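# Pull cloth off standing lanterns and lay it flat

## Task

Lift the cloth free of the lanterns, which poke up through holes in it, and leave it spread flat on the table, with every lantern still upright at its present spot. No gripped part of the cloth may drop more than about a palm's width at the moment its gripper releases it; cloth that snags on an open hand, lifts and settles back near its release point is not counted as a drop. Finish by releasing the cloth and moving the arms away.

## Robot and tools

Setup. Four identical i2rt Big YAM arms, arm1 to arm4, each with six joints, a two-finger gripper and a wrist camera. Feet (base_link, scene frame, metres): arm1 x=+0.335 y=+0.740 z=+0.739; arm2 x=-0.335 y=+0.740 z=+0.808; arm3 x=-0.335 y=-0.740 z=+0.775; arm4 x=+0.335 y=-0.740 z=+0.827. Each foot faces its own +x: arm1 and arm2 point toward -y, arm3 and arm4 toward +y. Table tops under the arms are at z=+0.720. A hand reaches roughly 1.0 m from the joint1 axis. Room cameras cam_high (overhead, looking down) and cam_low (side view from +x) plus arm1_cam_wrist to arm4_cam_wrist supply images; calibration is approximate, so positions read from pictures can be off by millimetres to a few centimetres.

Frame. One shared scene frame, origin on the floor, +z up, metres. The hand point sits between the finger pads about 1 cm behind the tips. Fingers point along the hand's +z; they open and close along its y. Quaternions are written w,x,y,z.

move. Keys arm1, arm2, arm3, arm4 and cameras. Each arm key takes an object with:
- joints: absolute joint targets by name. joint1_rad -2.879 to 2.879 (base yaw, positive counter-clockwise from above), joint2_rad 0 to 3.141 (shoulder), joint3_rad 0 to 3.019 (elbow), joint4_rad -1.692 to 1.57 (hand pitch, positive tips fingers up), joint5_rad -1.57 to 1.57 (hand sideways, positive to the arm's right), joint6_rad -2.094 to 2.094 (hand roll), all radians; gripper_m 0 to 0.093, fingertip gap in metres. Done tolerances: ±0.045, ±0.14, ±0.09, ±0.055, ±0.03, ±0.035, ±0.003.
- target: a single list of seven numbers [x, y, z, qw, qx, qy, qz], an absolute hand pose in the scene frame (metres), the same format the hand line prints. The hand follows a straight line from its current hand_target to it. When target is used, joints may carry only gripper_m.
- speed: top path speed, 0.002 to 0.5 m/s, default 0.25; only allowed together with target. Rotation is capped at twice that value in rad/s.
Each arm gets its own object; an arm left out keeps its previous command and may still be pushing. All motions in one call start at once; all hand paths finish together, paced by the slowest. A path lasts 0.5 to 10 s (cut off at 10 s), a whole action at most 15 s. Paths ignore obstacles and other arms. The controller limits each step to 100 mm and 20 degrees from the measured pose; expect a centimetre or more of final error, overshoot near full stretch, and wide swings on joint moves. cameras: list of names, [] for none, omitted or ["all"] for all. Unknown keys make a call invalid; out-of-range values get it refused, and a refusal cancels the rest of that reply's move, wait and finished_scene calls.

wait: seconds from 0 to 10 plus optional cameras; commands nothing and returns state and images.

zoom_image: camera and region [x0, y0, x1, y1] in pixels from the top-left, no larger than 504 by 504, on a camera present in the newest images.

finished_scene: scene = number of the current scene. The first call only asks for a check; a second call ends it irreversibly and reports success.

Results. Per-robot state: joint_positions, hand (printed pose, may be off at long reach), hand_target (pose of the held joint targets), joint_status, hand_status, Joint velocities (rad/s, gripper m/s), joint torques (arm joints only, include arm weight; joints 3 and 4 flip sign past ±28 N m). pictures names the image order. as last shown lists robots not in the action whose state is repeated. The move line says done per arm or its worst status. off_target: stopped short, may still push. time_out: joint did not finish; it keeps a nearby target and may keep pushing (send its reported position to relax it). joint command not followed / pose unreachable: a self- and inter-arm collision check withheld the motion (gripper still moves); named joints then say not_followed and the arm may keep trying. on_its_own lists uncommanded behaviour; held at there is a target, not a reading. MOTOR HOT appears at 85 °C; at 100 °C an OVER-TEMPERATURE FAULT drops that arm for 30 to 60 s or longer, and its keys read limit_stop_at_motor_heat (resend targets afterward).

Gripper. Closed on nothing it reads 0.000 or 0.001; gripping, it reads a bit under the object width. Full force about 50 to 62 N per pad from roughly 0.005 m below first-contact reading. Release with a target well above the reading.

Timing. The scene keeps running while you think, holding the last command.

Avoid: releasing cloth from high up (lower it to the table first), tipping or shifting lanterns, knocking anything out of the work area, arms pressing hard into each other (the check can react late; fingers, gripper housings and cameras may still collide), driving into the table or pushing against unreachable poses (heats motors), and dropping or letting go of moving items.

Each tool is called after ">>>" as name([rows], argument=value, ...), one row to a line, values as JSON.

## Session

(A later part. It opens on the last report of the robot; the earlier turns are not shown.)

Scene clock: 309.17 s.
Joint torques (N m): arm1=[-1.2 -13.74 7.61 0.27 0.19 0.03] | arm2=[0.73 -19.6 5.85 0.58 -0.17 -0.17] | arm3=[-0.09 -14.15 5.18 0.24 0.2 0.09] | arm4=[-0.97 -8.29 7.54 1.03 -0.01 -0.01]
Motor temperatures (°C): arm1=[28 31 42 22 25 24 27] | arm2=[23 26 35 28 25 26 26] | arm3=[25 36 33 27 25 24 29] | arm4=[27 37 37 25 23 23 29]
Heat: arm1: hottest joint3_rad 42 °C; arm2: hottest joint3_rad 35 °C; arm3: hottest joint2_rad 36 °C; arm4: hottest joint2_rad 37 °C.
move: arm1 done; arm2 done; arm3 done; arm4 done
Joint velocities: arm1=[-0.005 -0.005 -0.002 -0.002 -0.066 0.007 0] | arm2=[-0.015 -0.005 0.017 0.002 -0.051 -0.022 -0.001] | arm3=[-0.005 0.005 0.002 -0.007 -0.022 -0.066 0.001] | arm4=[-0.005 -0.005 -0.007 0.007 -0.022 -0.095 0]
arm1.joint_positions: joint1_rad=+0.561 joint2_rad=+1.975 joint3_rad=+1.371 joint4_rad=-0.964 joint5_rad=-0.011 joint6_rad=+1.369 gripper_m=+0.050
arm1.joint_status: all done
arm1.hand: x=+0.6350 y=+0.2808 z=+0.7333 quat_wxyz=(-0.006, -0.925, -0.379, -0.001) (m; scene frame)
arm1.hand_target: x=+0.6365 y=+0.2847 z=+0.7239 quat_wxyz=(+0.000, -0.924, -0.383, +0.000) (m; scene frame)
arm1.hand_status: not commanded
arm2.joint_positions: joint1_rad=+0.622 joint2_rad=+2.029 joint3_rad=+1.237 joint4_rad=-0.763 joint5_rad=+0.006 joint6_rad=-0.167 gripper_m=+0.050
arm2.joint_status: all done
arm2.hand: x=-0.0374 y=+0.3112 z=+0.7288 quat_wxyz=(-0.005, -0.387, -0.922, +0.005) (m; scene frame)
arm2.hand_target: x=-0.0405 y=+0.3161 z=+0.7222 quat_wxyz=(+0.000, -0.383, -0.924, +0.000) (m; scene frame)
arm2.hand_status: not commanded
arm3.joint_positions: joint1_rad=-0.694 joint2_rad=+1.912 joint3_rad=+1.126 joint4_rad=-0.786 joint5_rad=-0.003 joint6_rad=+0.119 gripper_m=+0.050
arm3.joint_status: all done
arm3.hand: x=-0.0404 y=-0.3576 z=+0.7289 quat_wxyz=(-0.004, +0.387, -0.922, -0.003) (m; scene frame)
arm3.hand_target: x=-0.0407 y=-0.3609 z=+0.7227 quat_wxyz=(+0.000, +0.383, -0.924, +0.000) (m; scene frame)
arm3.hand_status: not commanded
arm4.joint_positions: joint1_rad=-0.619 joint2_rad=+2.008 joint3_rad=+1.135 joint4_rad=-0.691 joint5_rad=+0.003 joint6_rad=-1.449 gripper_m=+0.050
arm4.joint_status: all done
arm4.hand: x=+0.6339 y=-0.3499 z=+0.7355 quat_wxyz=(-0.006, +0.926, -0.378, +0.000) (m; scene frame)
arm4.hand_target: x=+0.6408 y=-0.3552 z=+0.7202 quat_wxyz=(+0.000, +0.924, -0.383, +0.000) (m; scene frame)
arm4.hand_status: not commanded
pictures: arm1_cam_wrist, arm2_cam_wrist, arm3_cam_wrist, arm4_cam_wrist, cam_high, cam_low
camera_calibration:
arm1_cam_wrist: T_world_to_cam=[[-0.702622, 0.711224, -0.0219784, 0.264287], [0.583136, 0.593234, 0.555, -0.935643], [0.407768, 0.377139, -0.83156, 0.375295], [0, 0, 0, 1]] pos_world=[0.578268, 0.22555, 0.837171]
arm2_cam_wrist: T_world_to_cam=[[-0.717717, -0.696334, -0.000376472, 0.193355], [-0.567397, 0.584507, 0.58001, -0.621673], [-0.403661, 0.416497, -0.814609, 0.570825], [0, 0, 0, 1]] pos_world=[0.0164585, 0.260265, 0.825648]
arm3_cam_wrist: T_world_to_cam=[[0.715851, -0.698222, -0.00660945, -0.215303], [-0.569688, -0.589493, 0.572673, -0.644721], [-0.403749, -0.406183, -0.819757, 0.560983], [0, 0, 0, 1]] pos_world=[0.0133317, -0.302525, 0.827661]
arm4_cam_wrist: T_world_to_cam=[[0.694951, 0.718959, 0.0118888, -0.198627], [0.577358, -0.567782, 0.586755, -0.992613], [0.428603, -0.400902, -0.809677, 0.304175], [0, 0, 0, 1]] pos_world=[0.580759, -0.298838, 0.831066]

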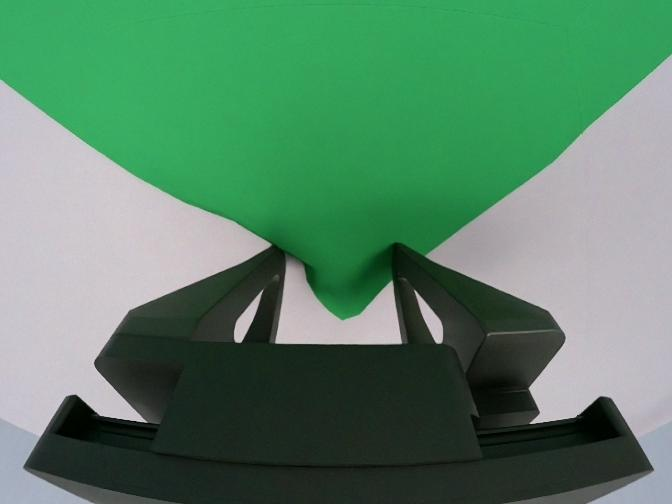

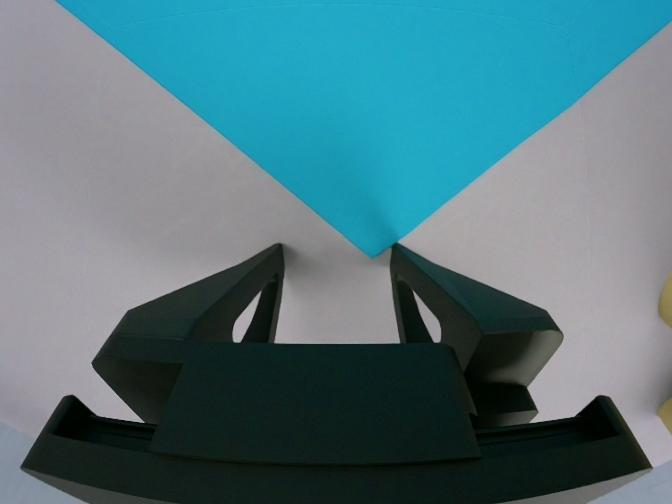

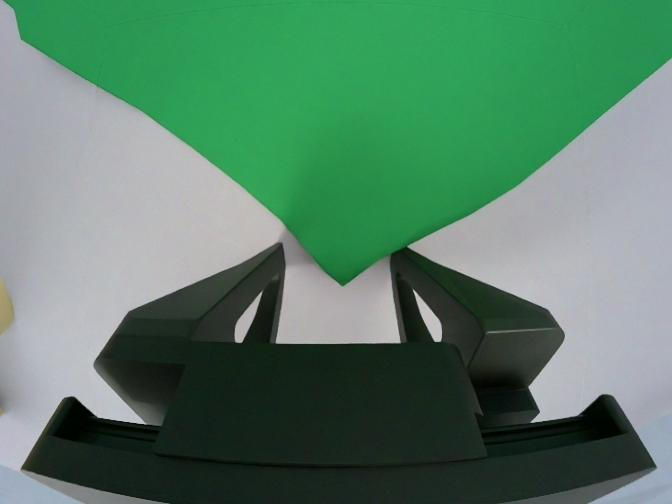

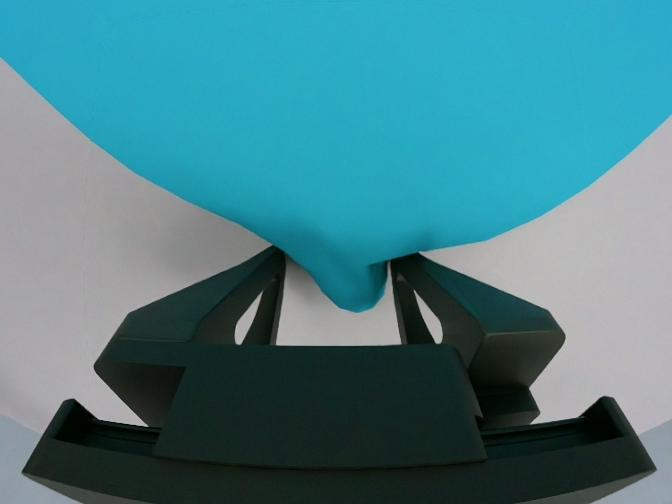

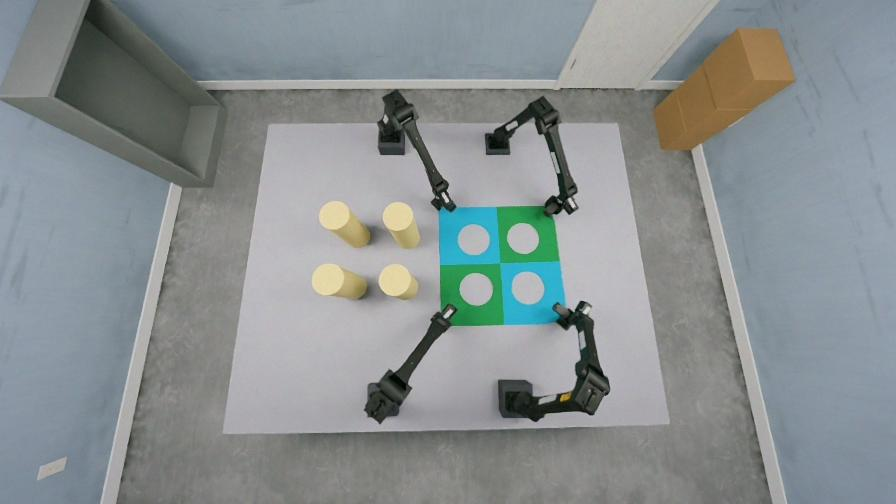

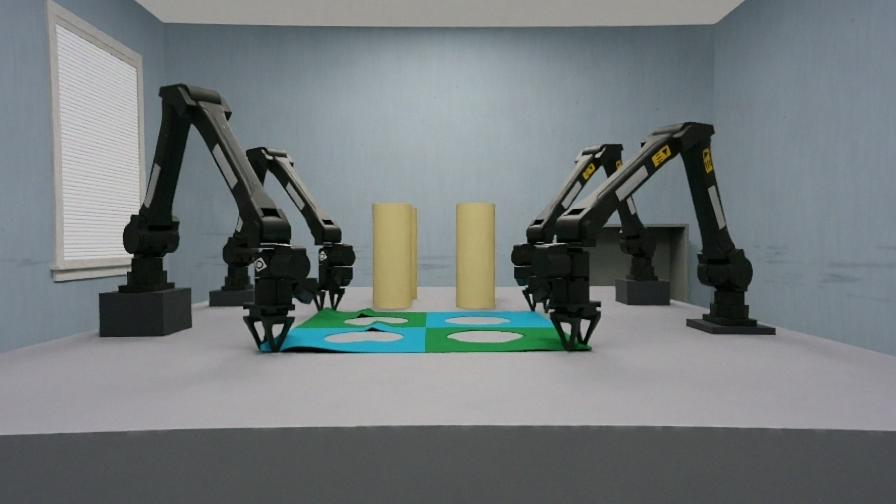

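>>> move(arm1={"joints": {"gripper_m": 0.09}}, arm2={"joints": {"gripper_m": 0.09}}, arm3={"joints": {"gripper_m": 0.09}}, arm4={"joints": {"gripper_m": 0.09}}, cameras=["arm1_cam_wrist", "arm4_cam_wrist", "cam_low"])

>>> move(arm1={"target": [0.637, 0.284, 0.80, 0, 0.92388, 0.38268, 0], "speed": 0.08}, arm2={"target": [-0.040, 0.3155, 0.80, 0, 0.38268, 0.92388, 0], "speed": 0.08}, arm3={"target": [-0.040, -0.360, 0.80, 0, -0.38268, 0.92388, 0], "speed": 0.08}, arm4={"target": [0.641, -0.355, 0.80, 0, -0.92388, 0.38268, 0], "speed": 0.08})

Scene clock: 312.97 s.
Joint torques (N m): arm1=[-0.32 -13.63 7.54 0.38 0.2 0] | arm2=[0.44 -19.55 5.81 0.59 -0.17 -0.18] | arm3=[0.03 -14.1 5.22 0.24 0.15 0.08] | arm4=[-0.91 -8.18 7.54 0.91 -0.04 -0.01]
Motor temperatures (°C): arm1=[28 31 41 22 25 24 27] | arm2=[23 27 34 28 24 26 26] | arm3=[25 35 33 27 25 24 28] | arm4=[27 36 36 25 23 23 29]
Heat: arm1: hottest joint3_rad 41 °C; arm2: hottest joint3_rad 34 °C; arm3: hottest joint2_rad 35 °C; arm4: hottest joint2_rad 36 °C.
move: arm1 done; arm2 done; arm3 done; arm4 done
Joint velocities: arm1=[-0.005 -0.005 -0.007 -0.007 0.037 -0.007 0] | arm2=[0.005 -0.005 -0.012 0.002 -0.051 -0.022 -0.001] | arm3=[-0.005 -0.005 -0.007 -0.002 -0.007 0.007 -0.001] | arm4=[0.005 0.005 -0.002 -0.012 -0.051 -0.051 0]
arm1.joint_positions: joint1_rad=+0.561 joint2_rad=+1.976 joint3_rad=+1.371 joint4_rad=-0.964 joint5_rad=-0.011 joint6_rad=+1.369 gripper_m=+0.090
arm1.joint_status: all done
arm1.hand: x=+0.6349 y=+0.2809 z=+0.7329 quat_wxyz=(-0.006, -0.925, -0.379, -0.001) (m; scene frame)
arm1.hand_target: x=+0.6365 y=+0.2847 z=+0.7239 quat_wxyz=(+0.000, -0.924, -0.383, +0.000) (m; scene frame)
arm1.hand_status: not commanded
arm2.joint_positions: joint1_rad=+0.622 joint2_rad=+2.029 joint3_rad=+1.237 joint4_rad=-0.763 joint5_rad=+0.006 joint6_rad=-0.167 gripper_m=+0.090
arm2.joint_status: all done
arm2.hand: x=-0.0374 y=+0.3112 z=+0.7288 quat_wxyz=(-0.005, -0.387, -0.922, +0.005) (m; scene frame)
arm2.hand_target: x=-0.0406 y=+0.3161 z=+0.7222 quat_wxyz=(+0.000, -0.383, -0.924, +0.000) (m; scene frame)
arm2.hand_status: not commanded
arm3.joint_positions: joint1_rad=-0.695 joint2_rad=+1.912 joint3_rad=+1.126 joint4_rad=-0.786 joint5_rad=-0.001 joint6_rad=+0.119 gripper_m=+0.090
arm3.joint_status: all done
arm3.hand: x=-0.0397 y=-0.3581 z=+0.7289 quat_wxyz=(-0.004, +0.387, -0.922, -0.003) (m; scene frame)
arm3.hand_target: x=-0.0407 y=-0.3608 z=+0.7227 quat_wxyz=(+0.000, +0.383, -0.924, +0.000) (m; scene frame)
arm3.hand_status: not commanded
arm4.joint_positions: joint1_rad=-0.619 joint2_rad=+2.008 joint3_rad=+1.135 joint4_rad=-0.689 joint5_rad=+0.004 joint6_rad=-1.449 gripper_m=+0.090
arm4.joint_status: all done
arm4.hand: x=+0.6345 y=-0.3497 z=+0.7355 quat_wxyz=(-0.007, +0.926, -0.378, +0.000) (m; scene frame)
arm4.hand_target: x=+0.6408 y=-0.3553 z=+0.7200 quat_wxyz=(+0.000, +0.924, -0.383, +0.000) (m; scene frame)
arm4.hand_status: not commanded
pictures: arm1_cam_wrist, arm4_cam_wrist, cam_low
camera_calibration:
arm1_cam_wrist: T_world_to_cam=[[-0.702624, 0.711244, -0.0212314, 0.263623], [0.583372, 0.592874, 0.555137, -0.935584], [0.407426, 0.377667, -0.831488, 0.374969], [0, 0, 0, 1]] pos_world=[0.57825, 0.225569, 0.836757]
arm4_cam_wrist: T_world_to_cam=[[0.695219, 0.718664, 0.0138682, -0.200858], [0.576094, -0.568631, 0.587175, -0.992629], [0.429868, -0.400226, -0.809341, 0.303206], [0, 0, 0, 1]] pos_world=[0.581149, -0.298739, 0.83103]

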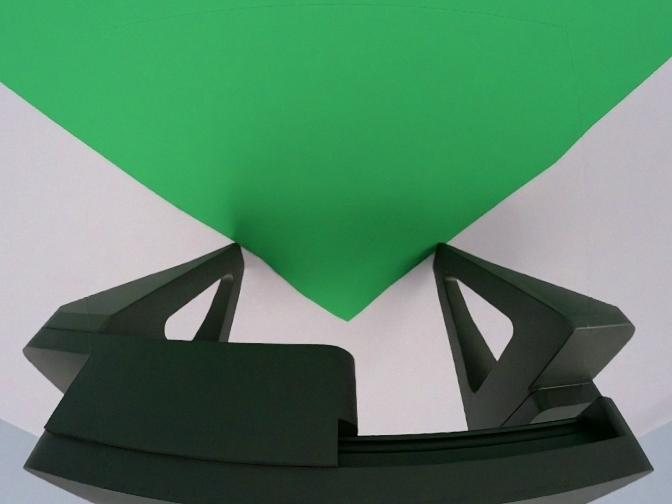

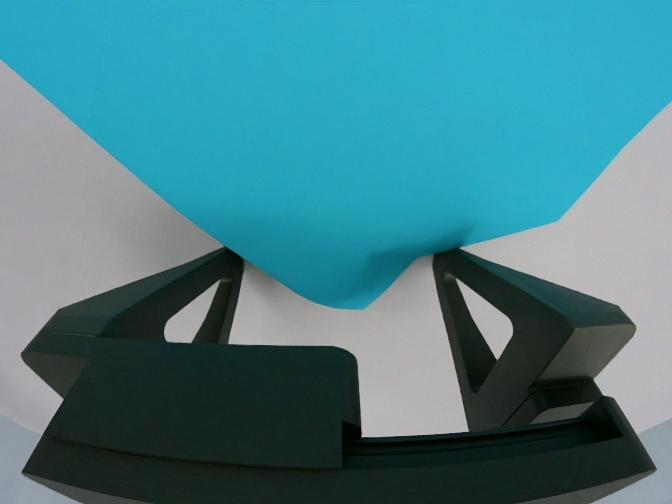

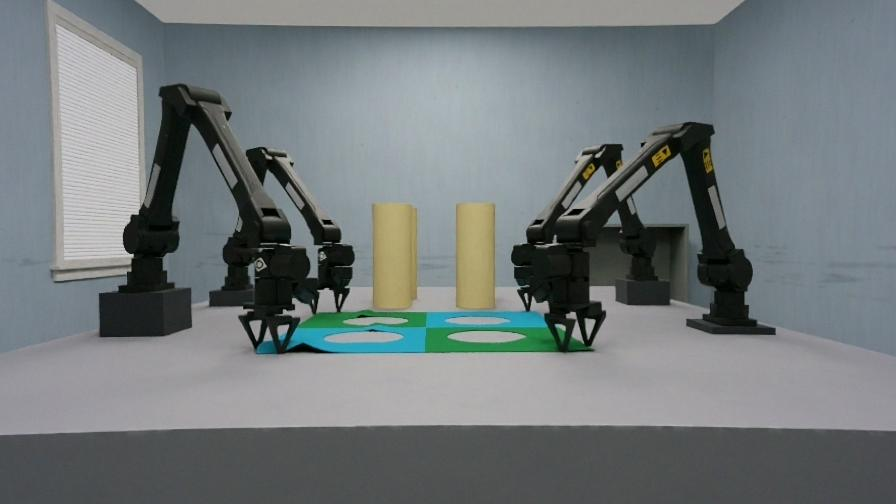

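Scene clock: 314.47 s.
Joint torques (N m): arm1=[-0.91 -15.5 12.44 -0.42 0.21 0.04] | arm2=[0.56 -20.6 9.7 -0.17 -0.15 -0.16] | arm3=[-0.09 -16.56 8.87 -0.46 0.15 0.07] | arm4=[-0.73 -10.23 10.55 -0.06 -0.01 0]
Motor temperatures (°C): arm1=[28 31 41 22 25 24 26] | arm2=[23 27 34 28 24 26 26] | arm3=[25 35 33 27 25 24 28] | arm4=[27 37 36 25 23 23 29]
Heat: arm1: hottest joint3_rad 41 °C; arm2: hottest joint3_rad 34 °C; arm3: hottest joint2_rad 35 °C; arm4: hottest joint2_rad 37 °C.
move: arm1 off_target; arm2 off_target; arm3 off_target; arm4 off_target
Joint velocities: arm1=[-0.005 -0.015 -0.007 -0.002 0.007 -0.007 -0.001] | arm2=[0.005 -0.015 -0.017 0.012 0.066 -0.007 -0.001] | arm3=[0.005 -0.015 -0.002 0.007 -0.037 0.007 0] | arm4=[-0.015 0.005 0.007 0.002 -0.066 -0.066 0.001]
arm1.joint_positions: joint1_rad=+0.561 joint2_rad=+1.908 joint3_rad=+1.391 joint4_rad=-1.120 joint5_rad=-0.011 joint6_rad=+1.369 gripper_m=+0.090
arm1.joint_status: not commanded
arm1.hand: x=+0.6234 y=+0.2995 z=+0.7751 quat_wxyz=(+0.028, -0.925, -0.379, +0.006) (m; scene frame)
arm1.hand_target: x=+0.6367 y=+0.2845 z=+0.8004 quat_wxyz=(+0.000, -0.924, -0.383, +0.000) (m; scene frame)
arm1.hand_status: off_target (0.032 m and 3.3 deg from the pose sent, 0.067 m and 0.8 deg at the start)
arm2.joint_positions: joint1_rad=+0.622 joint2_rad=+1.917 joint3_rad=+1.237 joint4_rad=-0.920 joint5_rad=+0.006 joint6_rad=-0.167 gripper_m=+0.090
arm2.joint_status: not commanded
arm2.hand: x=-0.0480 y=+0.3261 z=+0.7840 quat_wxyz=(+0.015, -0.387, -0.922, -0.007) (m; scene frame)
arm2.hand_target: x=-0.0397 y=+0.3152 z=+0.8000 quat_wxyz=(+0.000, -0.383, -0.924, +0.000) (m; scene frame)
arm2.hand_status: off_target (0.021 m and 1.9 deg from the pose sent, 0.071 m and 0.9 deg at the start)
arm3.joint_positions: joint1_rad=-0.695 joint2_rad=+1.819 joint3_rad=+1.136 joint4_rad=-0.957 joint5_rad=-0.001 joint6_rad=+0.119 gripper_m=+0.090
arm3.joint_status: not commanded
arm3.hand: x=-0.0537 y=-0.3762 z=+0.7745 quat_wxyz=(+0.025, +0.386, -0.922, +0.014) (m; scene frame)
arm3.hand_target: x=-0.0400 y=-0.3600 z=+0.7997 quat_wxyz=(+0.000, +0.383, -0.924, +0.000) (m; scene frame)
arm3.hand_status: off_target (0.033 m and 3.4 deg from the pose sent, 0.071 m and 0.8 deg at the start)
arm4.joint_positions: joint1_rad=-0.620 joint2_rad=+1.888 joint3_rad=+1.135 joint4_rad=-0.849 joint5_rad=+0.004 joint6_rad=-1.449 gripper_m=+0.090
arm4.joint_status: not commanded
arm4.hand: x=+0.6255 y=-0.3630 z=+0.7913 quat_wxyz=(+0.012, +0.926, -0.378, -0.005) (m; scene frame)
arm4.hand_target: x=+0.6406 y=-0.3557 z=+0.8008 quat_wxyz=(+0.000, +0.924, -0.383, +0.000) (m; scene frame)
arm4.hand_status: off_target (0.020 m and 1.6 deg from the pose sent, 0.065 m and 1.0 deg at the start)
pictures: arm1_cam_wrist, arm2_cam_wrist, arm3_cam_wrist, arm4_cam_wrist, cam_high, cam_low
camera_calibration:
arm1_cam_wrist: T_world_to_cam=[[-0.701586, 0.711074, 0.0463779, 0.190192], [0.604926, 0.559928, 0.566167, -0.975472], [0.376619, 0.42527, -0.822985, 0.40611], [0, 0, 0, 1]] pos_world=[0.570576, 0.238247, 0.877682]
arm2_cam_wrist: T_world_to_cam=[[-0.71746, -0.696557, -0.00767321, 0.201952], [-0.552163, 0.561948, 0.615898, -0.688422], [-0.424696, 0.446119, -0.787789, 0.573533], [0, 0, 0, 1]] pos_world=[0.00834851, 0.271665, 0.87737]
arm3_cam_wrist: T_world_to_cam=[[0.714954, -0.699165, 0.00288489, -0.226154], [-0.545913, -0.555654, 0.627078, -0.717551], [-0.436829, -0.449907, -0.778951, 0.535638], [0, 0, 0, 1]] pos_world=[0.00395121, -0.315841, 0.867849]
arm4_cam_wrist: T_world_to_cam=[[0.695692, 0.717873, -0.0259258, -0.154921], [0.589972, -0.550408, 0.590748, -1.03263], [0.409812, -0.426274, -0.806439, 0.34767], [0, 0, 0, 1]] pos_world=[0.574521, -0.308952, 0.886383]

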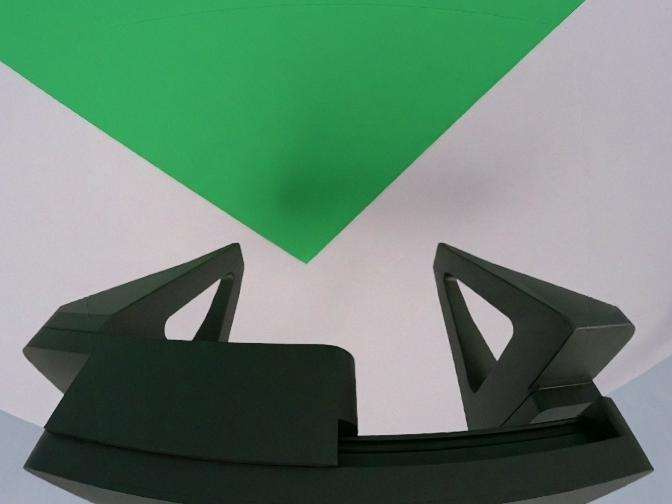

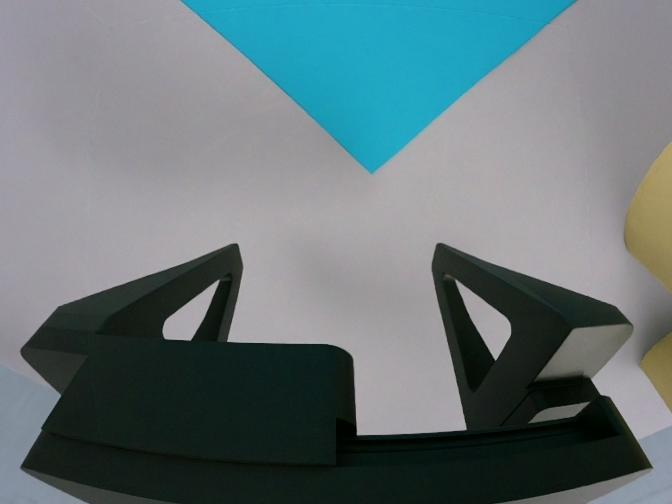

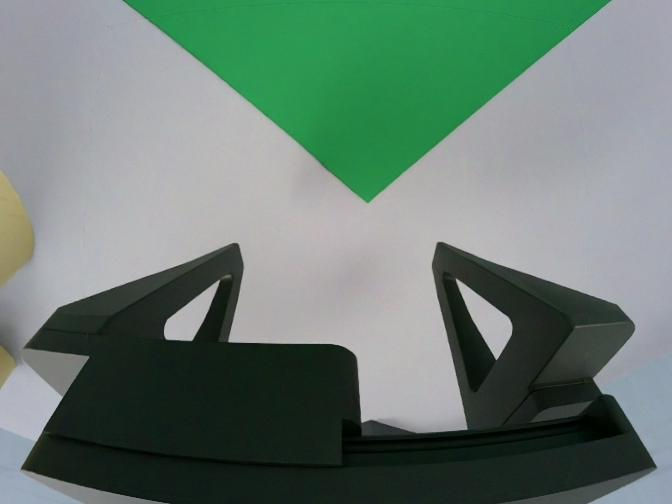

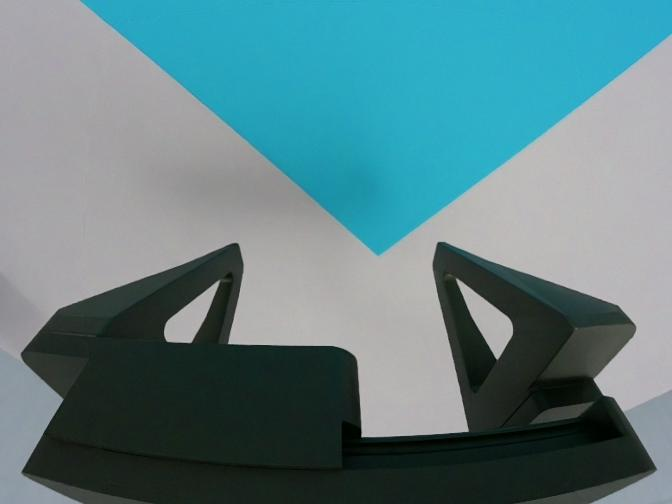

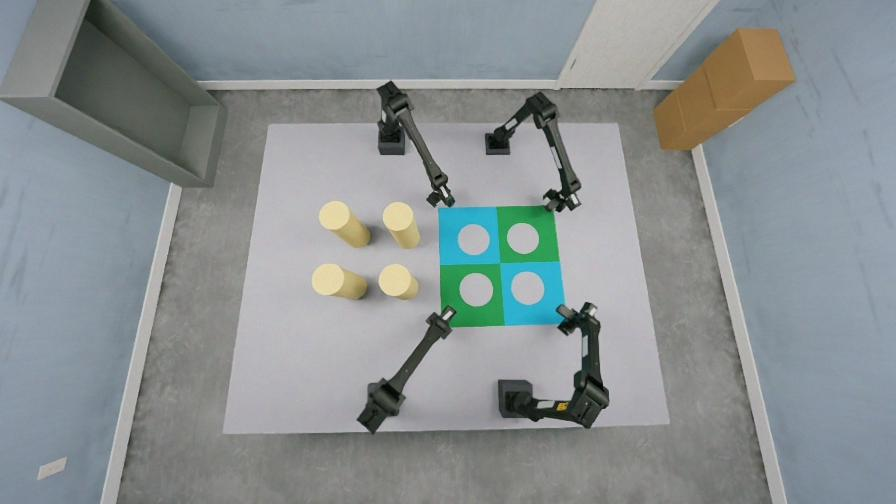

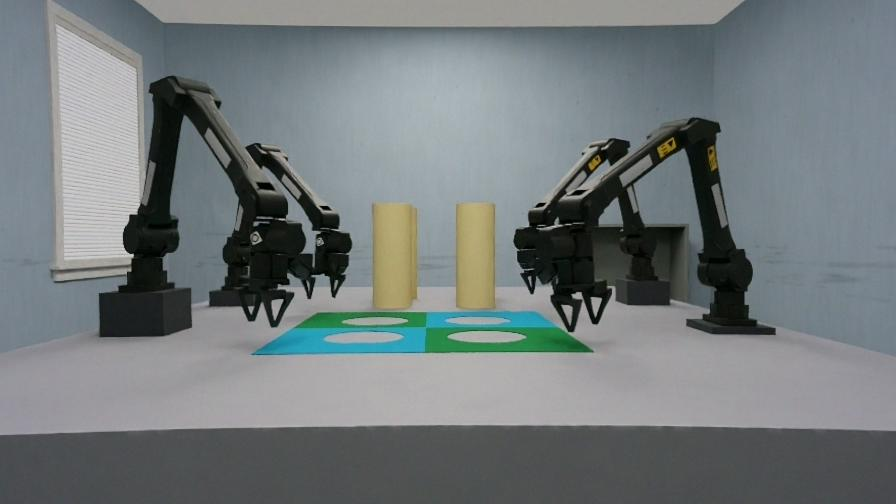

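>>> move(arm1={"target": [0.637, 0.32, 0.90, 0, 0.92388, 0.38268, 0], "speed": 0.25}, arm2={"target": [-0.040, 0.35, 0.90, 0, 0.38268, 0.92388, 0], "speed": 0.25}, arm3={"target": [-0.040, -0.39, 0.90, 0, -0.38268, 0.92388, 0], "speed": 0.25}, arm4={"target": [0.641, -0.39, 0.90, 0, -0.92388, 0.38268, 0], "speed": 0.25})

>>> zoom_image(camera="cam_high", region=[290, 160, 620, 360])

Scene clock: 326.37 s.
Joint torques (N m): arm1=[-1.26 -11.52 12.51 -0.4 0.22 0.21] | arm2=[1.85 -16.15 12.14 -0.2 -0.14 0.02] | arm3=[-0.03 -12.4 9.36 -0.39 0.15 -0.13] | arm4=[-0.26 -7.53 11.96 -0.02 -0.07 -0.09]
Motor temperatures (°C): arm1=[28 32 42 22 25 24 26] | arm2=[23 28 34 28 24 25 25] | arm3=[25 36 33 27 25 24 28] | arm4=[26 37 37 25 23 23 28]
Heat: arm1: hottest joint3_rad 42 °C; arm2: hottest joint3_rad 34 °C; arm3: hottest joint2_rad 36 °C; arm4: hottest joint2_rad 37 °C.
move: arm1 off_target; arm2 off_target; arm3 off_target; arm4 off_target
Joint velocities: arm1=[0.005 -0.005 -0.007 0.007 -0.051 0.007 0.001] | arm2=[-0.015 0.005 0.017 0.002 -0.007 0.066 0.001] | arm3=[0.015 0.005 -0.002 -0.007 -0.037 0.007 0] | arm4=[0.015 -0.005 -0.012 0.002 0.051 0.007 0]
arm1.joint_positions: joint1_rad=+0.600 joint2_rad=+1.723 joint3_rad=+1.455 joint4_rad=-1.332 joint5_rad=-0.011 joint6_rad=+1.387 gripper_m=+0.090
arm1.joint_status: not commanded
arm1.hand: x=+0.6298 y=+0.3284 z=+0.8912 quat_wxyz=(+0.010, -0.921, -0.389, +0.003) (m; scene frame)
arm1.hand_target: x=+0.6374 y=+0.3198 z=+0.9006 quat_wxyz=(+0.000, -0.924, -0.383, +0.000) (m; scene frame)
arm1.hand_status: off_target (0.014 m and 1.4 deg from the pose sent, 0.127 m and 3.3 deg at the start)
arm2.joint_positions: joint1_rad=+0.660 joint2_rad=+1.698 joint3_rad=+1.237 joint4_rad=-1.132 joint5_rad=+0.005 joint6_rad=-0.145 gripper_m=+0.090
arm2.joint_status: not commanded
arm2.hand: x=-0.0506 y=+0.3611 z=+0.8883 quat_wxyz=(+0.011, -0.379, -0.925, -0.005) (m; scene frame)
arm2.hand_target: x=-0.0392 y=+0.3493 z=+0.9002 quat_wxyz=(+0.000, -0.383, -0.924, +0.000) (m; scene frame)
arm2.hand_status: off_target (0.019 m and 1.5 deg from the pose sent, 0.119 m and 1.9 deg at the start)
arm3.joint_positions: joint1_rad=-0.735 joint2_rad=+1.617 joint3_rad=+1.205 joint4_rad=-1.193 joint5_rad=-0.001 joint6_rad=+0.098 gripper_m=+0.090
arm3.joint_status: not commanded
arm3.hand: x=-0.0476 y=-0.3969 z=+0.8869 quat_wxyz=(+0.010, +0.378, -0.926, +0.005) (m; scene frame)
arm3.hand_target: x=-0.0390 y=-0.3886 z=+0.8991 quat_wxyz=(+0.000, +0.383, -0.924, +0.000) (m; scene frame)
arm3.hand_status: off_target (0.017 m and 1.5 deg from the pose sent, 0.127 m and 3.4 deg at the start)
arm4.joint_positions: joint1_rad=-0.671 joint2_rad=+1.661 joint3_rad=+1.147 joint4_rad=-1.070 joint5_rad=+0.005 joint6_rad=-1.485 gripper_m=+0.090
arm4.joint_status: not commanded
arm4.hand: x=+0.6299 y=-0.3965 z=+0.8967 quat_wxyz=(+0.004, +0.923, -0.385, -0.003) (m; scene frame)
arm4.hand_target: x=+0.6405 y=-0.3908 z=+0.9008 quat_wxyz=(+0.000, +0.924, -0.383, +0.000) (m; scene frame)
arm4.hand_status: off_target (0.013 m and 0.7 deg from the pose sent, 0.113 m and 1.6 deg at the start)
pictures: arm1_cam_wrist, arm2_cam_wrist, arm3_cam_wrist, arm4_cam_wrist, cam_high, cam_low
camera_calibration:
arm1_cam_wrist: T_world_to_cam=[[-0.717497, 0.696485, 0.010348, 0.215642], [0.581187, 0.5904, 0.560045, -1.05083], [0.383953, 0.407844, -0.828398, 0.492899], [0, 0, 0, 1]] pos_world=[0.576203, 0.269194, 0.994598]
arm2_cam_wrist: T_world_to_cam=[[-0.7062, -0.70798, -0.0067703, 0.229139], [-0.563885, 0.556633, 0.610077, -0.767275], [-0.428153, 0.434654, -0.792313, 0.647025], [0, 0, 0, 1]] pos_world=[0.00618928, 0.308084, 0.982294]
arm3_cam_wrist: T_world_to_cam=[[0.702035, -0.712139, -0.00212742, -0.246668], [-0.56903, -0.562748, 0.5996, -0.775711], [-0.428196, -0.41973, -0.800297, 0.647845], [0, 0, 0, 1]] pos_world=[0.00917152, -0.340272, 0.98306]
arm4_cam_wrist: T_world_to_cam=[[0.70629, 0.707864, -0.00908039, -0.156972], [0.575411, -0.566565, 0.589835, -1.11239], [0.412379, -0.42182, -0.807473, 0.417688], [0, 0, 0, 1]] pos_world=[0.578702, -0.342937, 0.991972]

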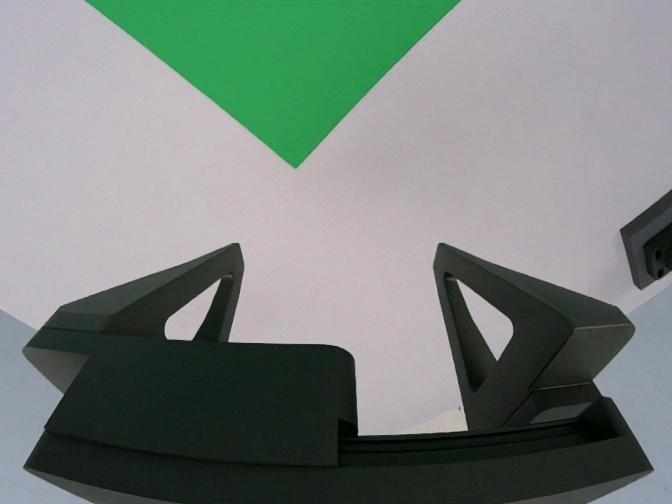

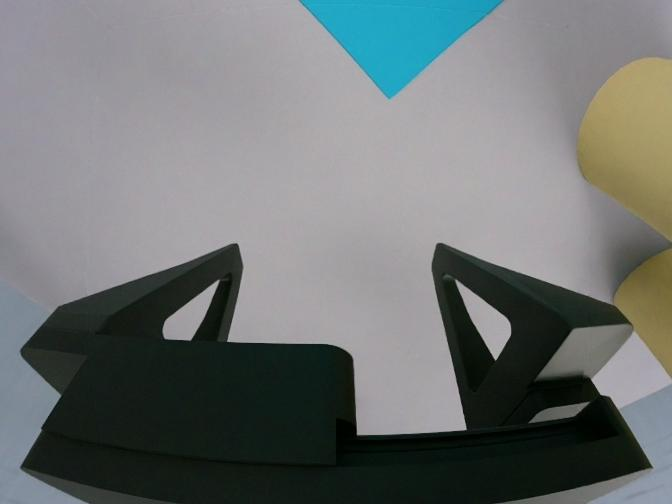

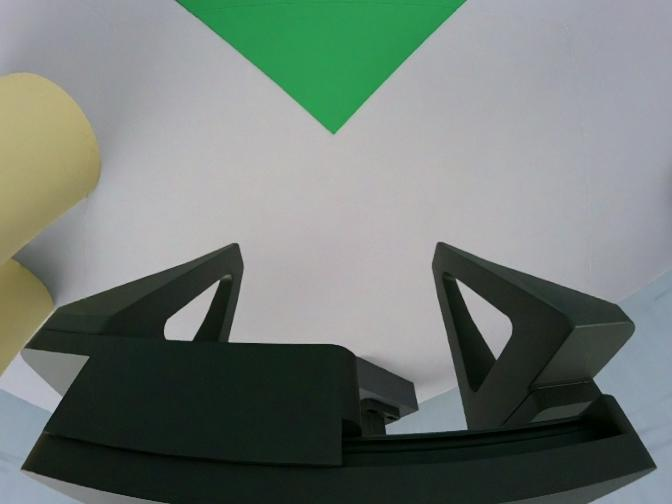

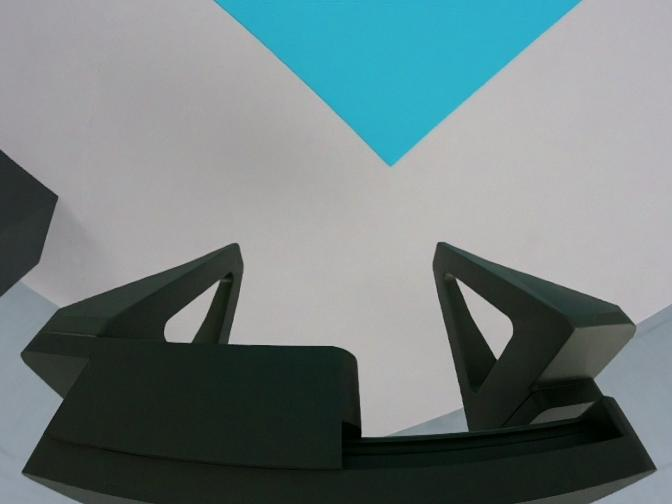

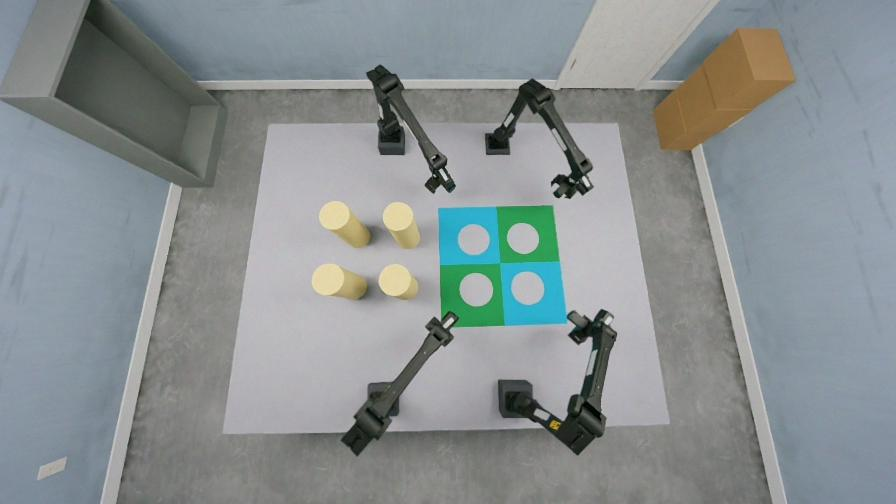

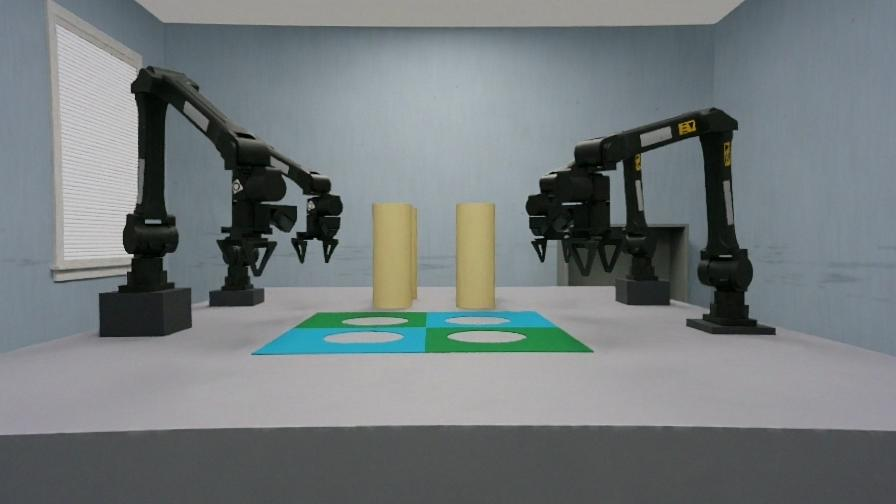

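Scaled by 1.527.

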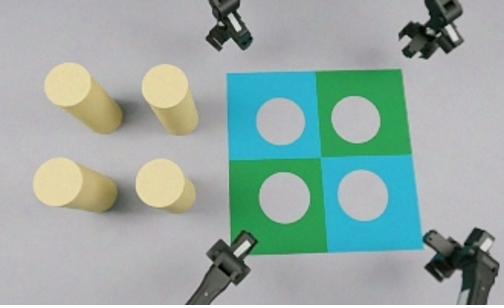

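>>> finished_scene(scene=1)

This call ended nothing. Check each condition of the task against the scene as it is now, look again where you are not sure, and mend what is not met. Then call finished_scene again.

>>> finished_scene(scene=1)

The scene is finished: the task was done.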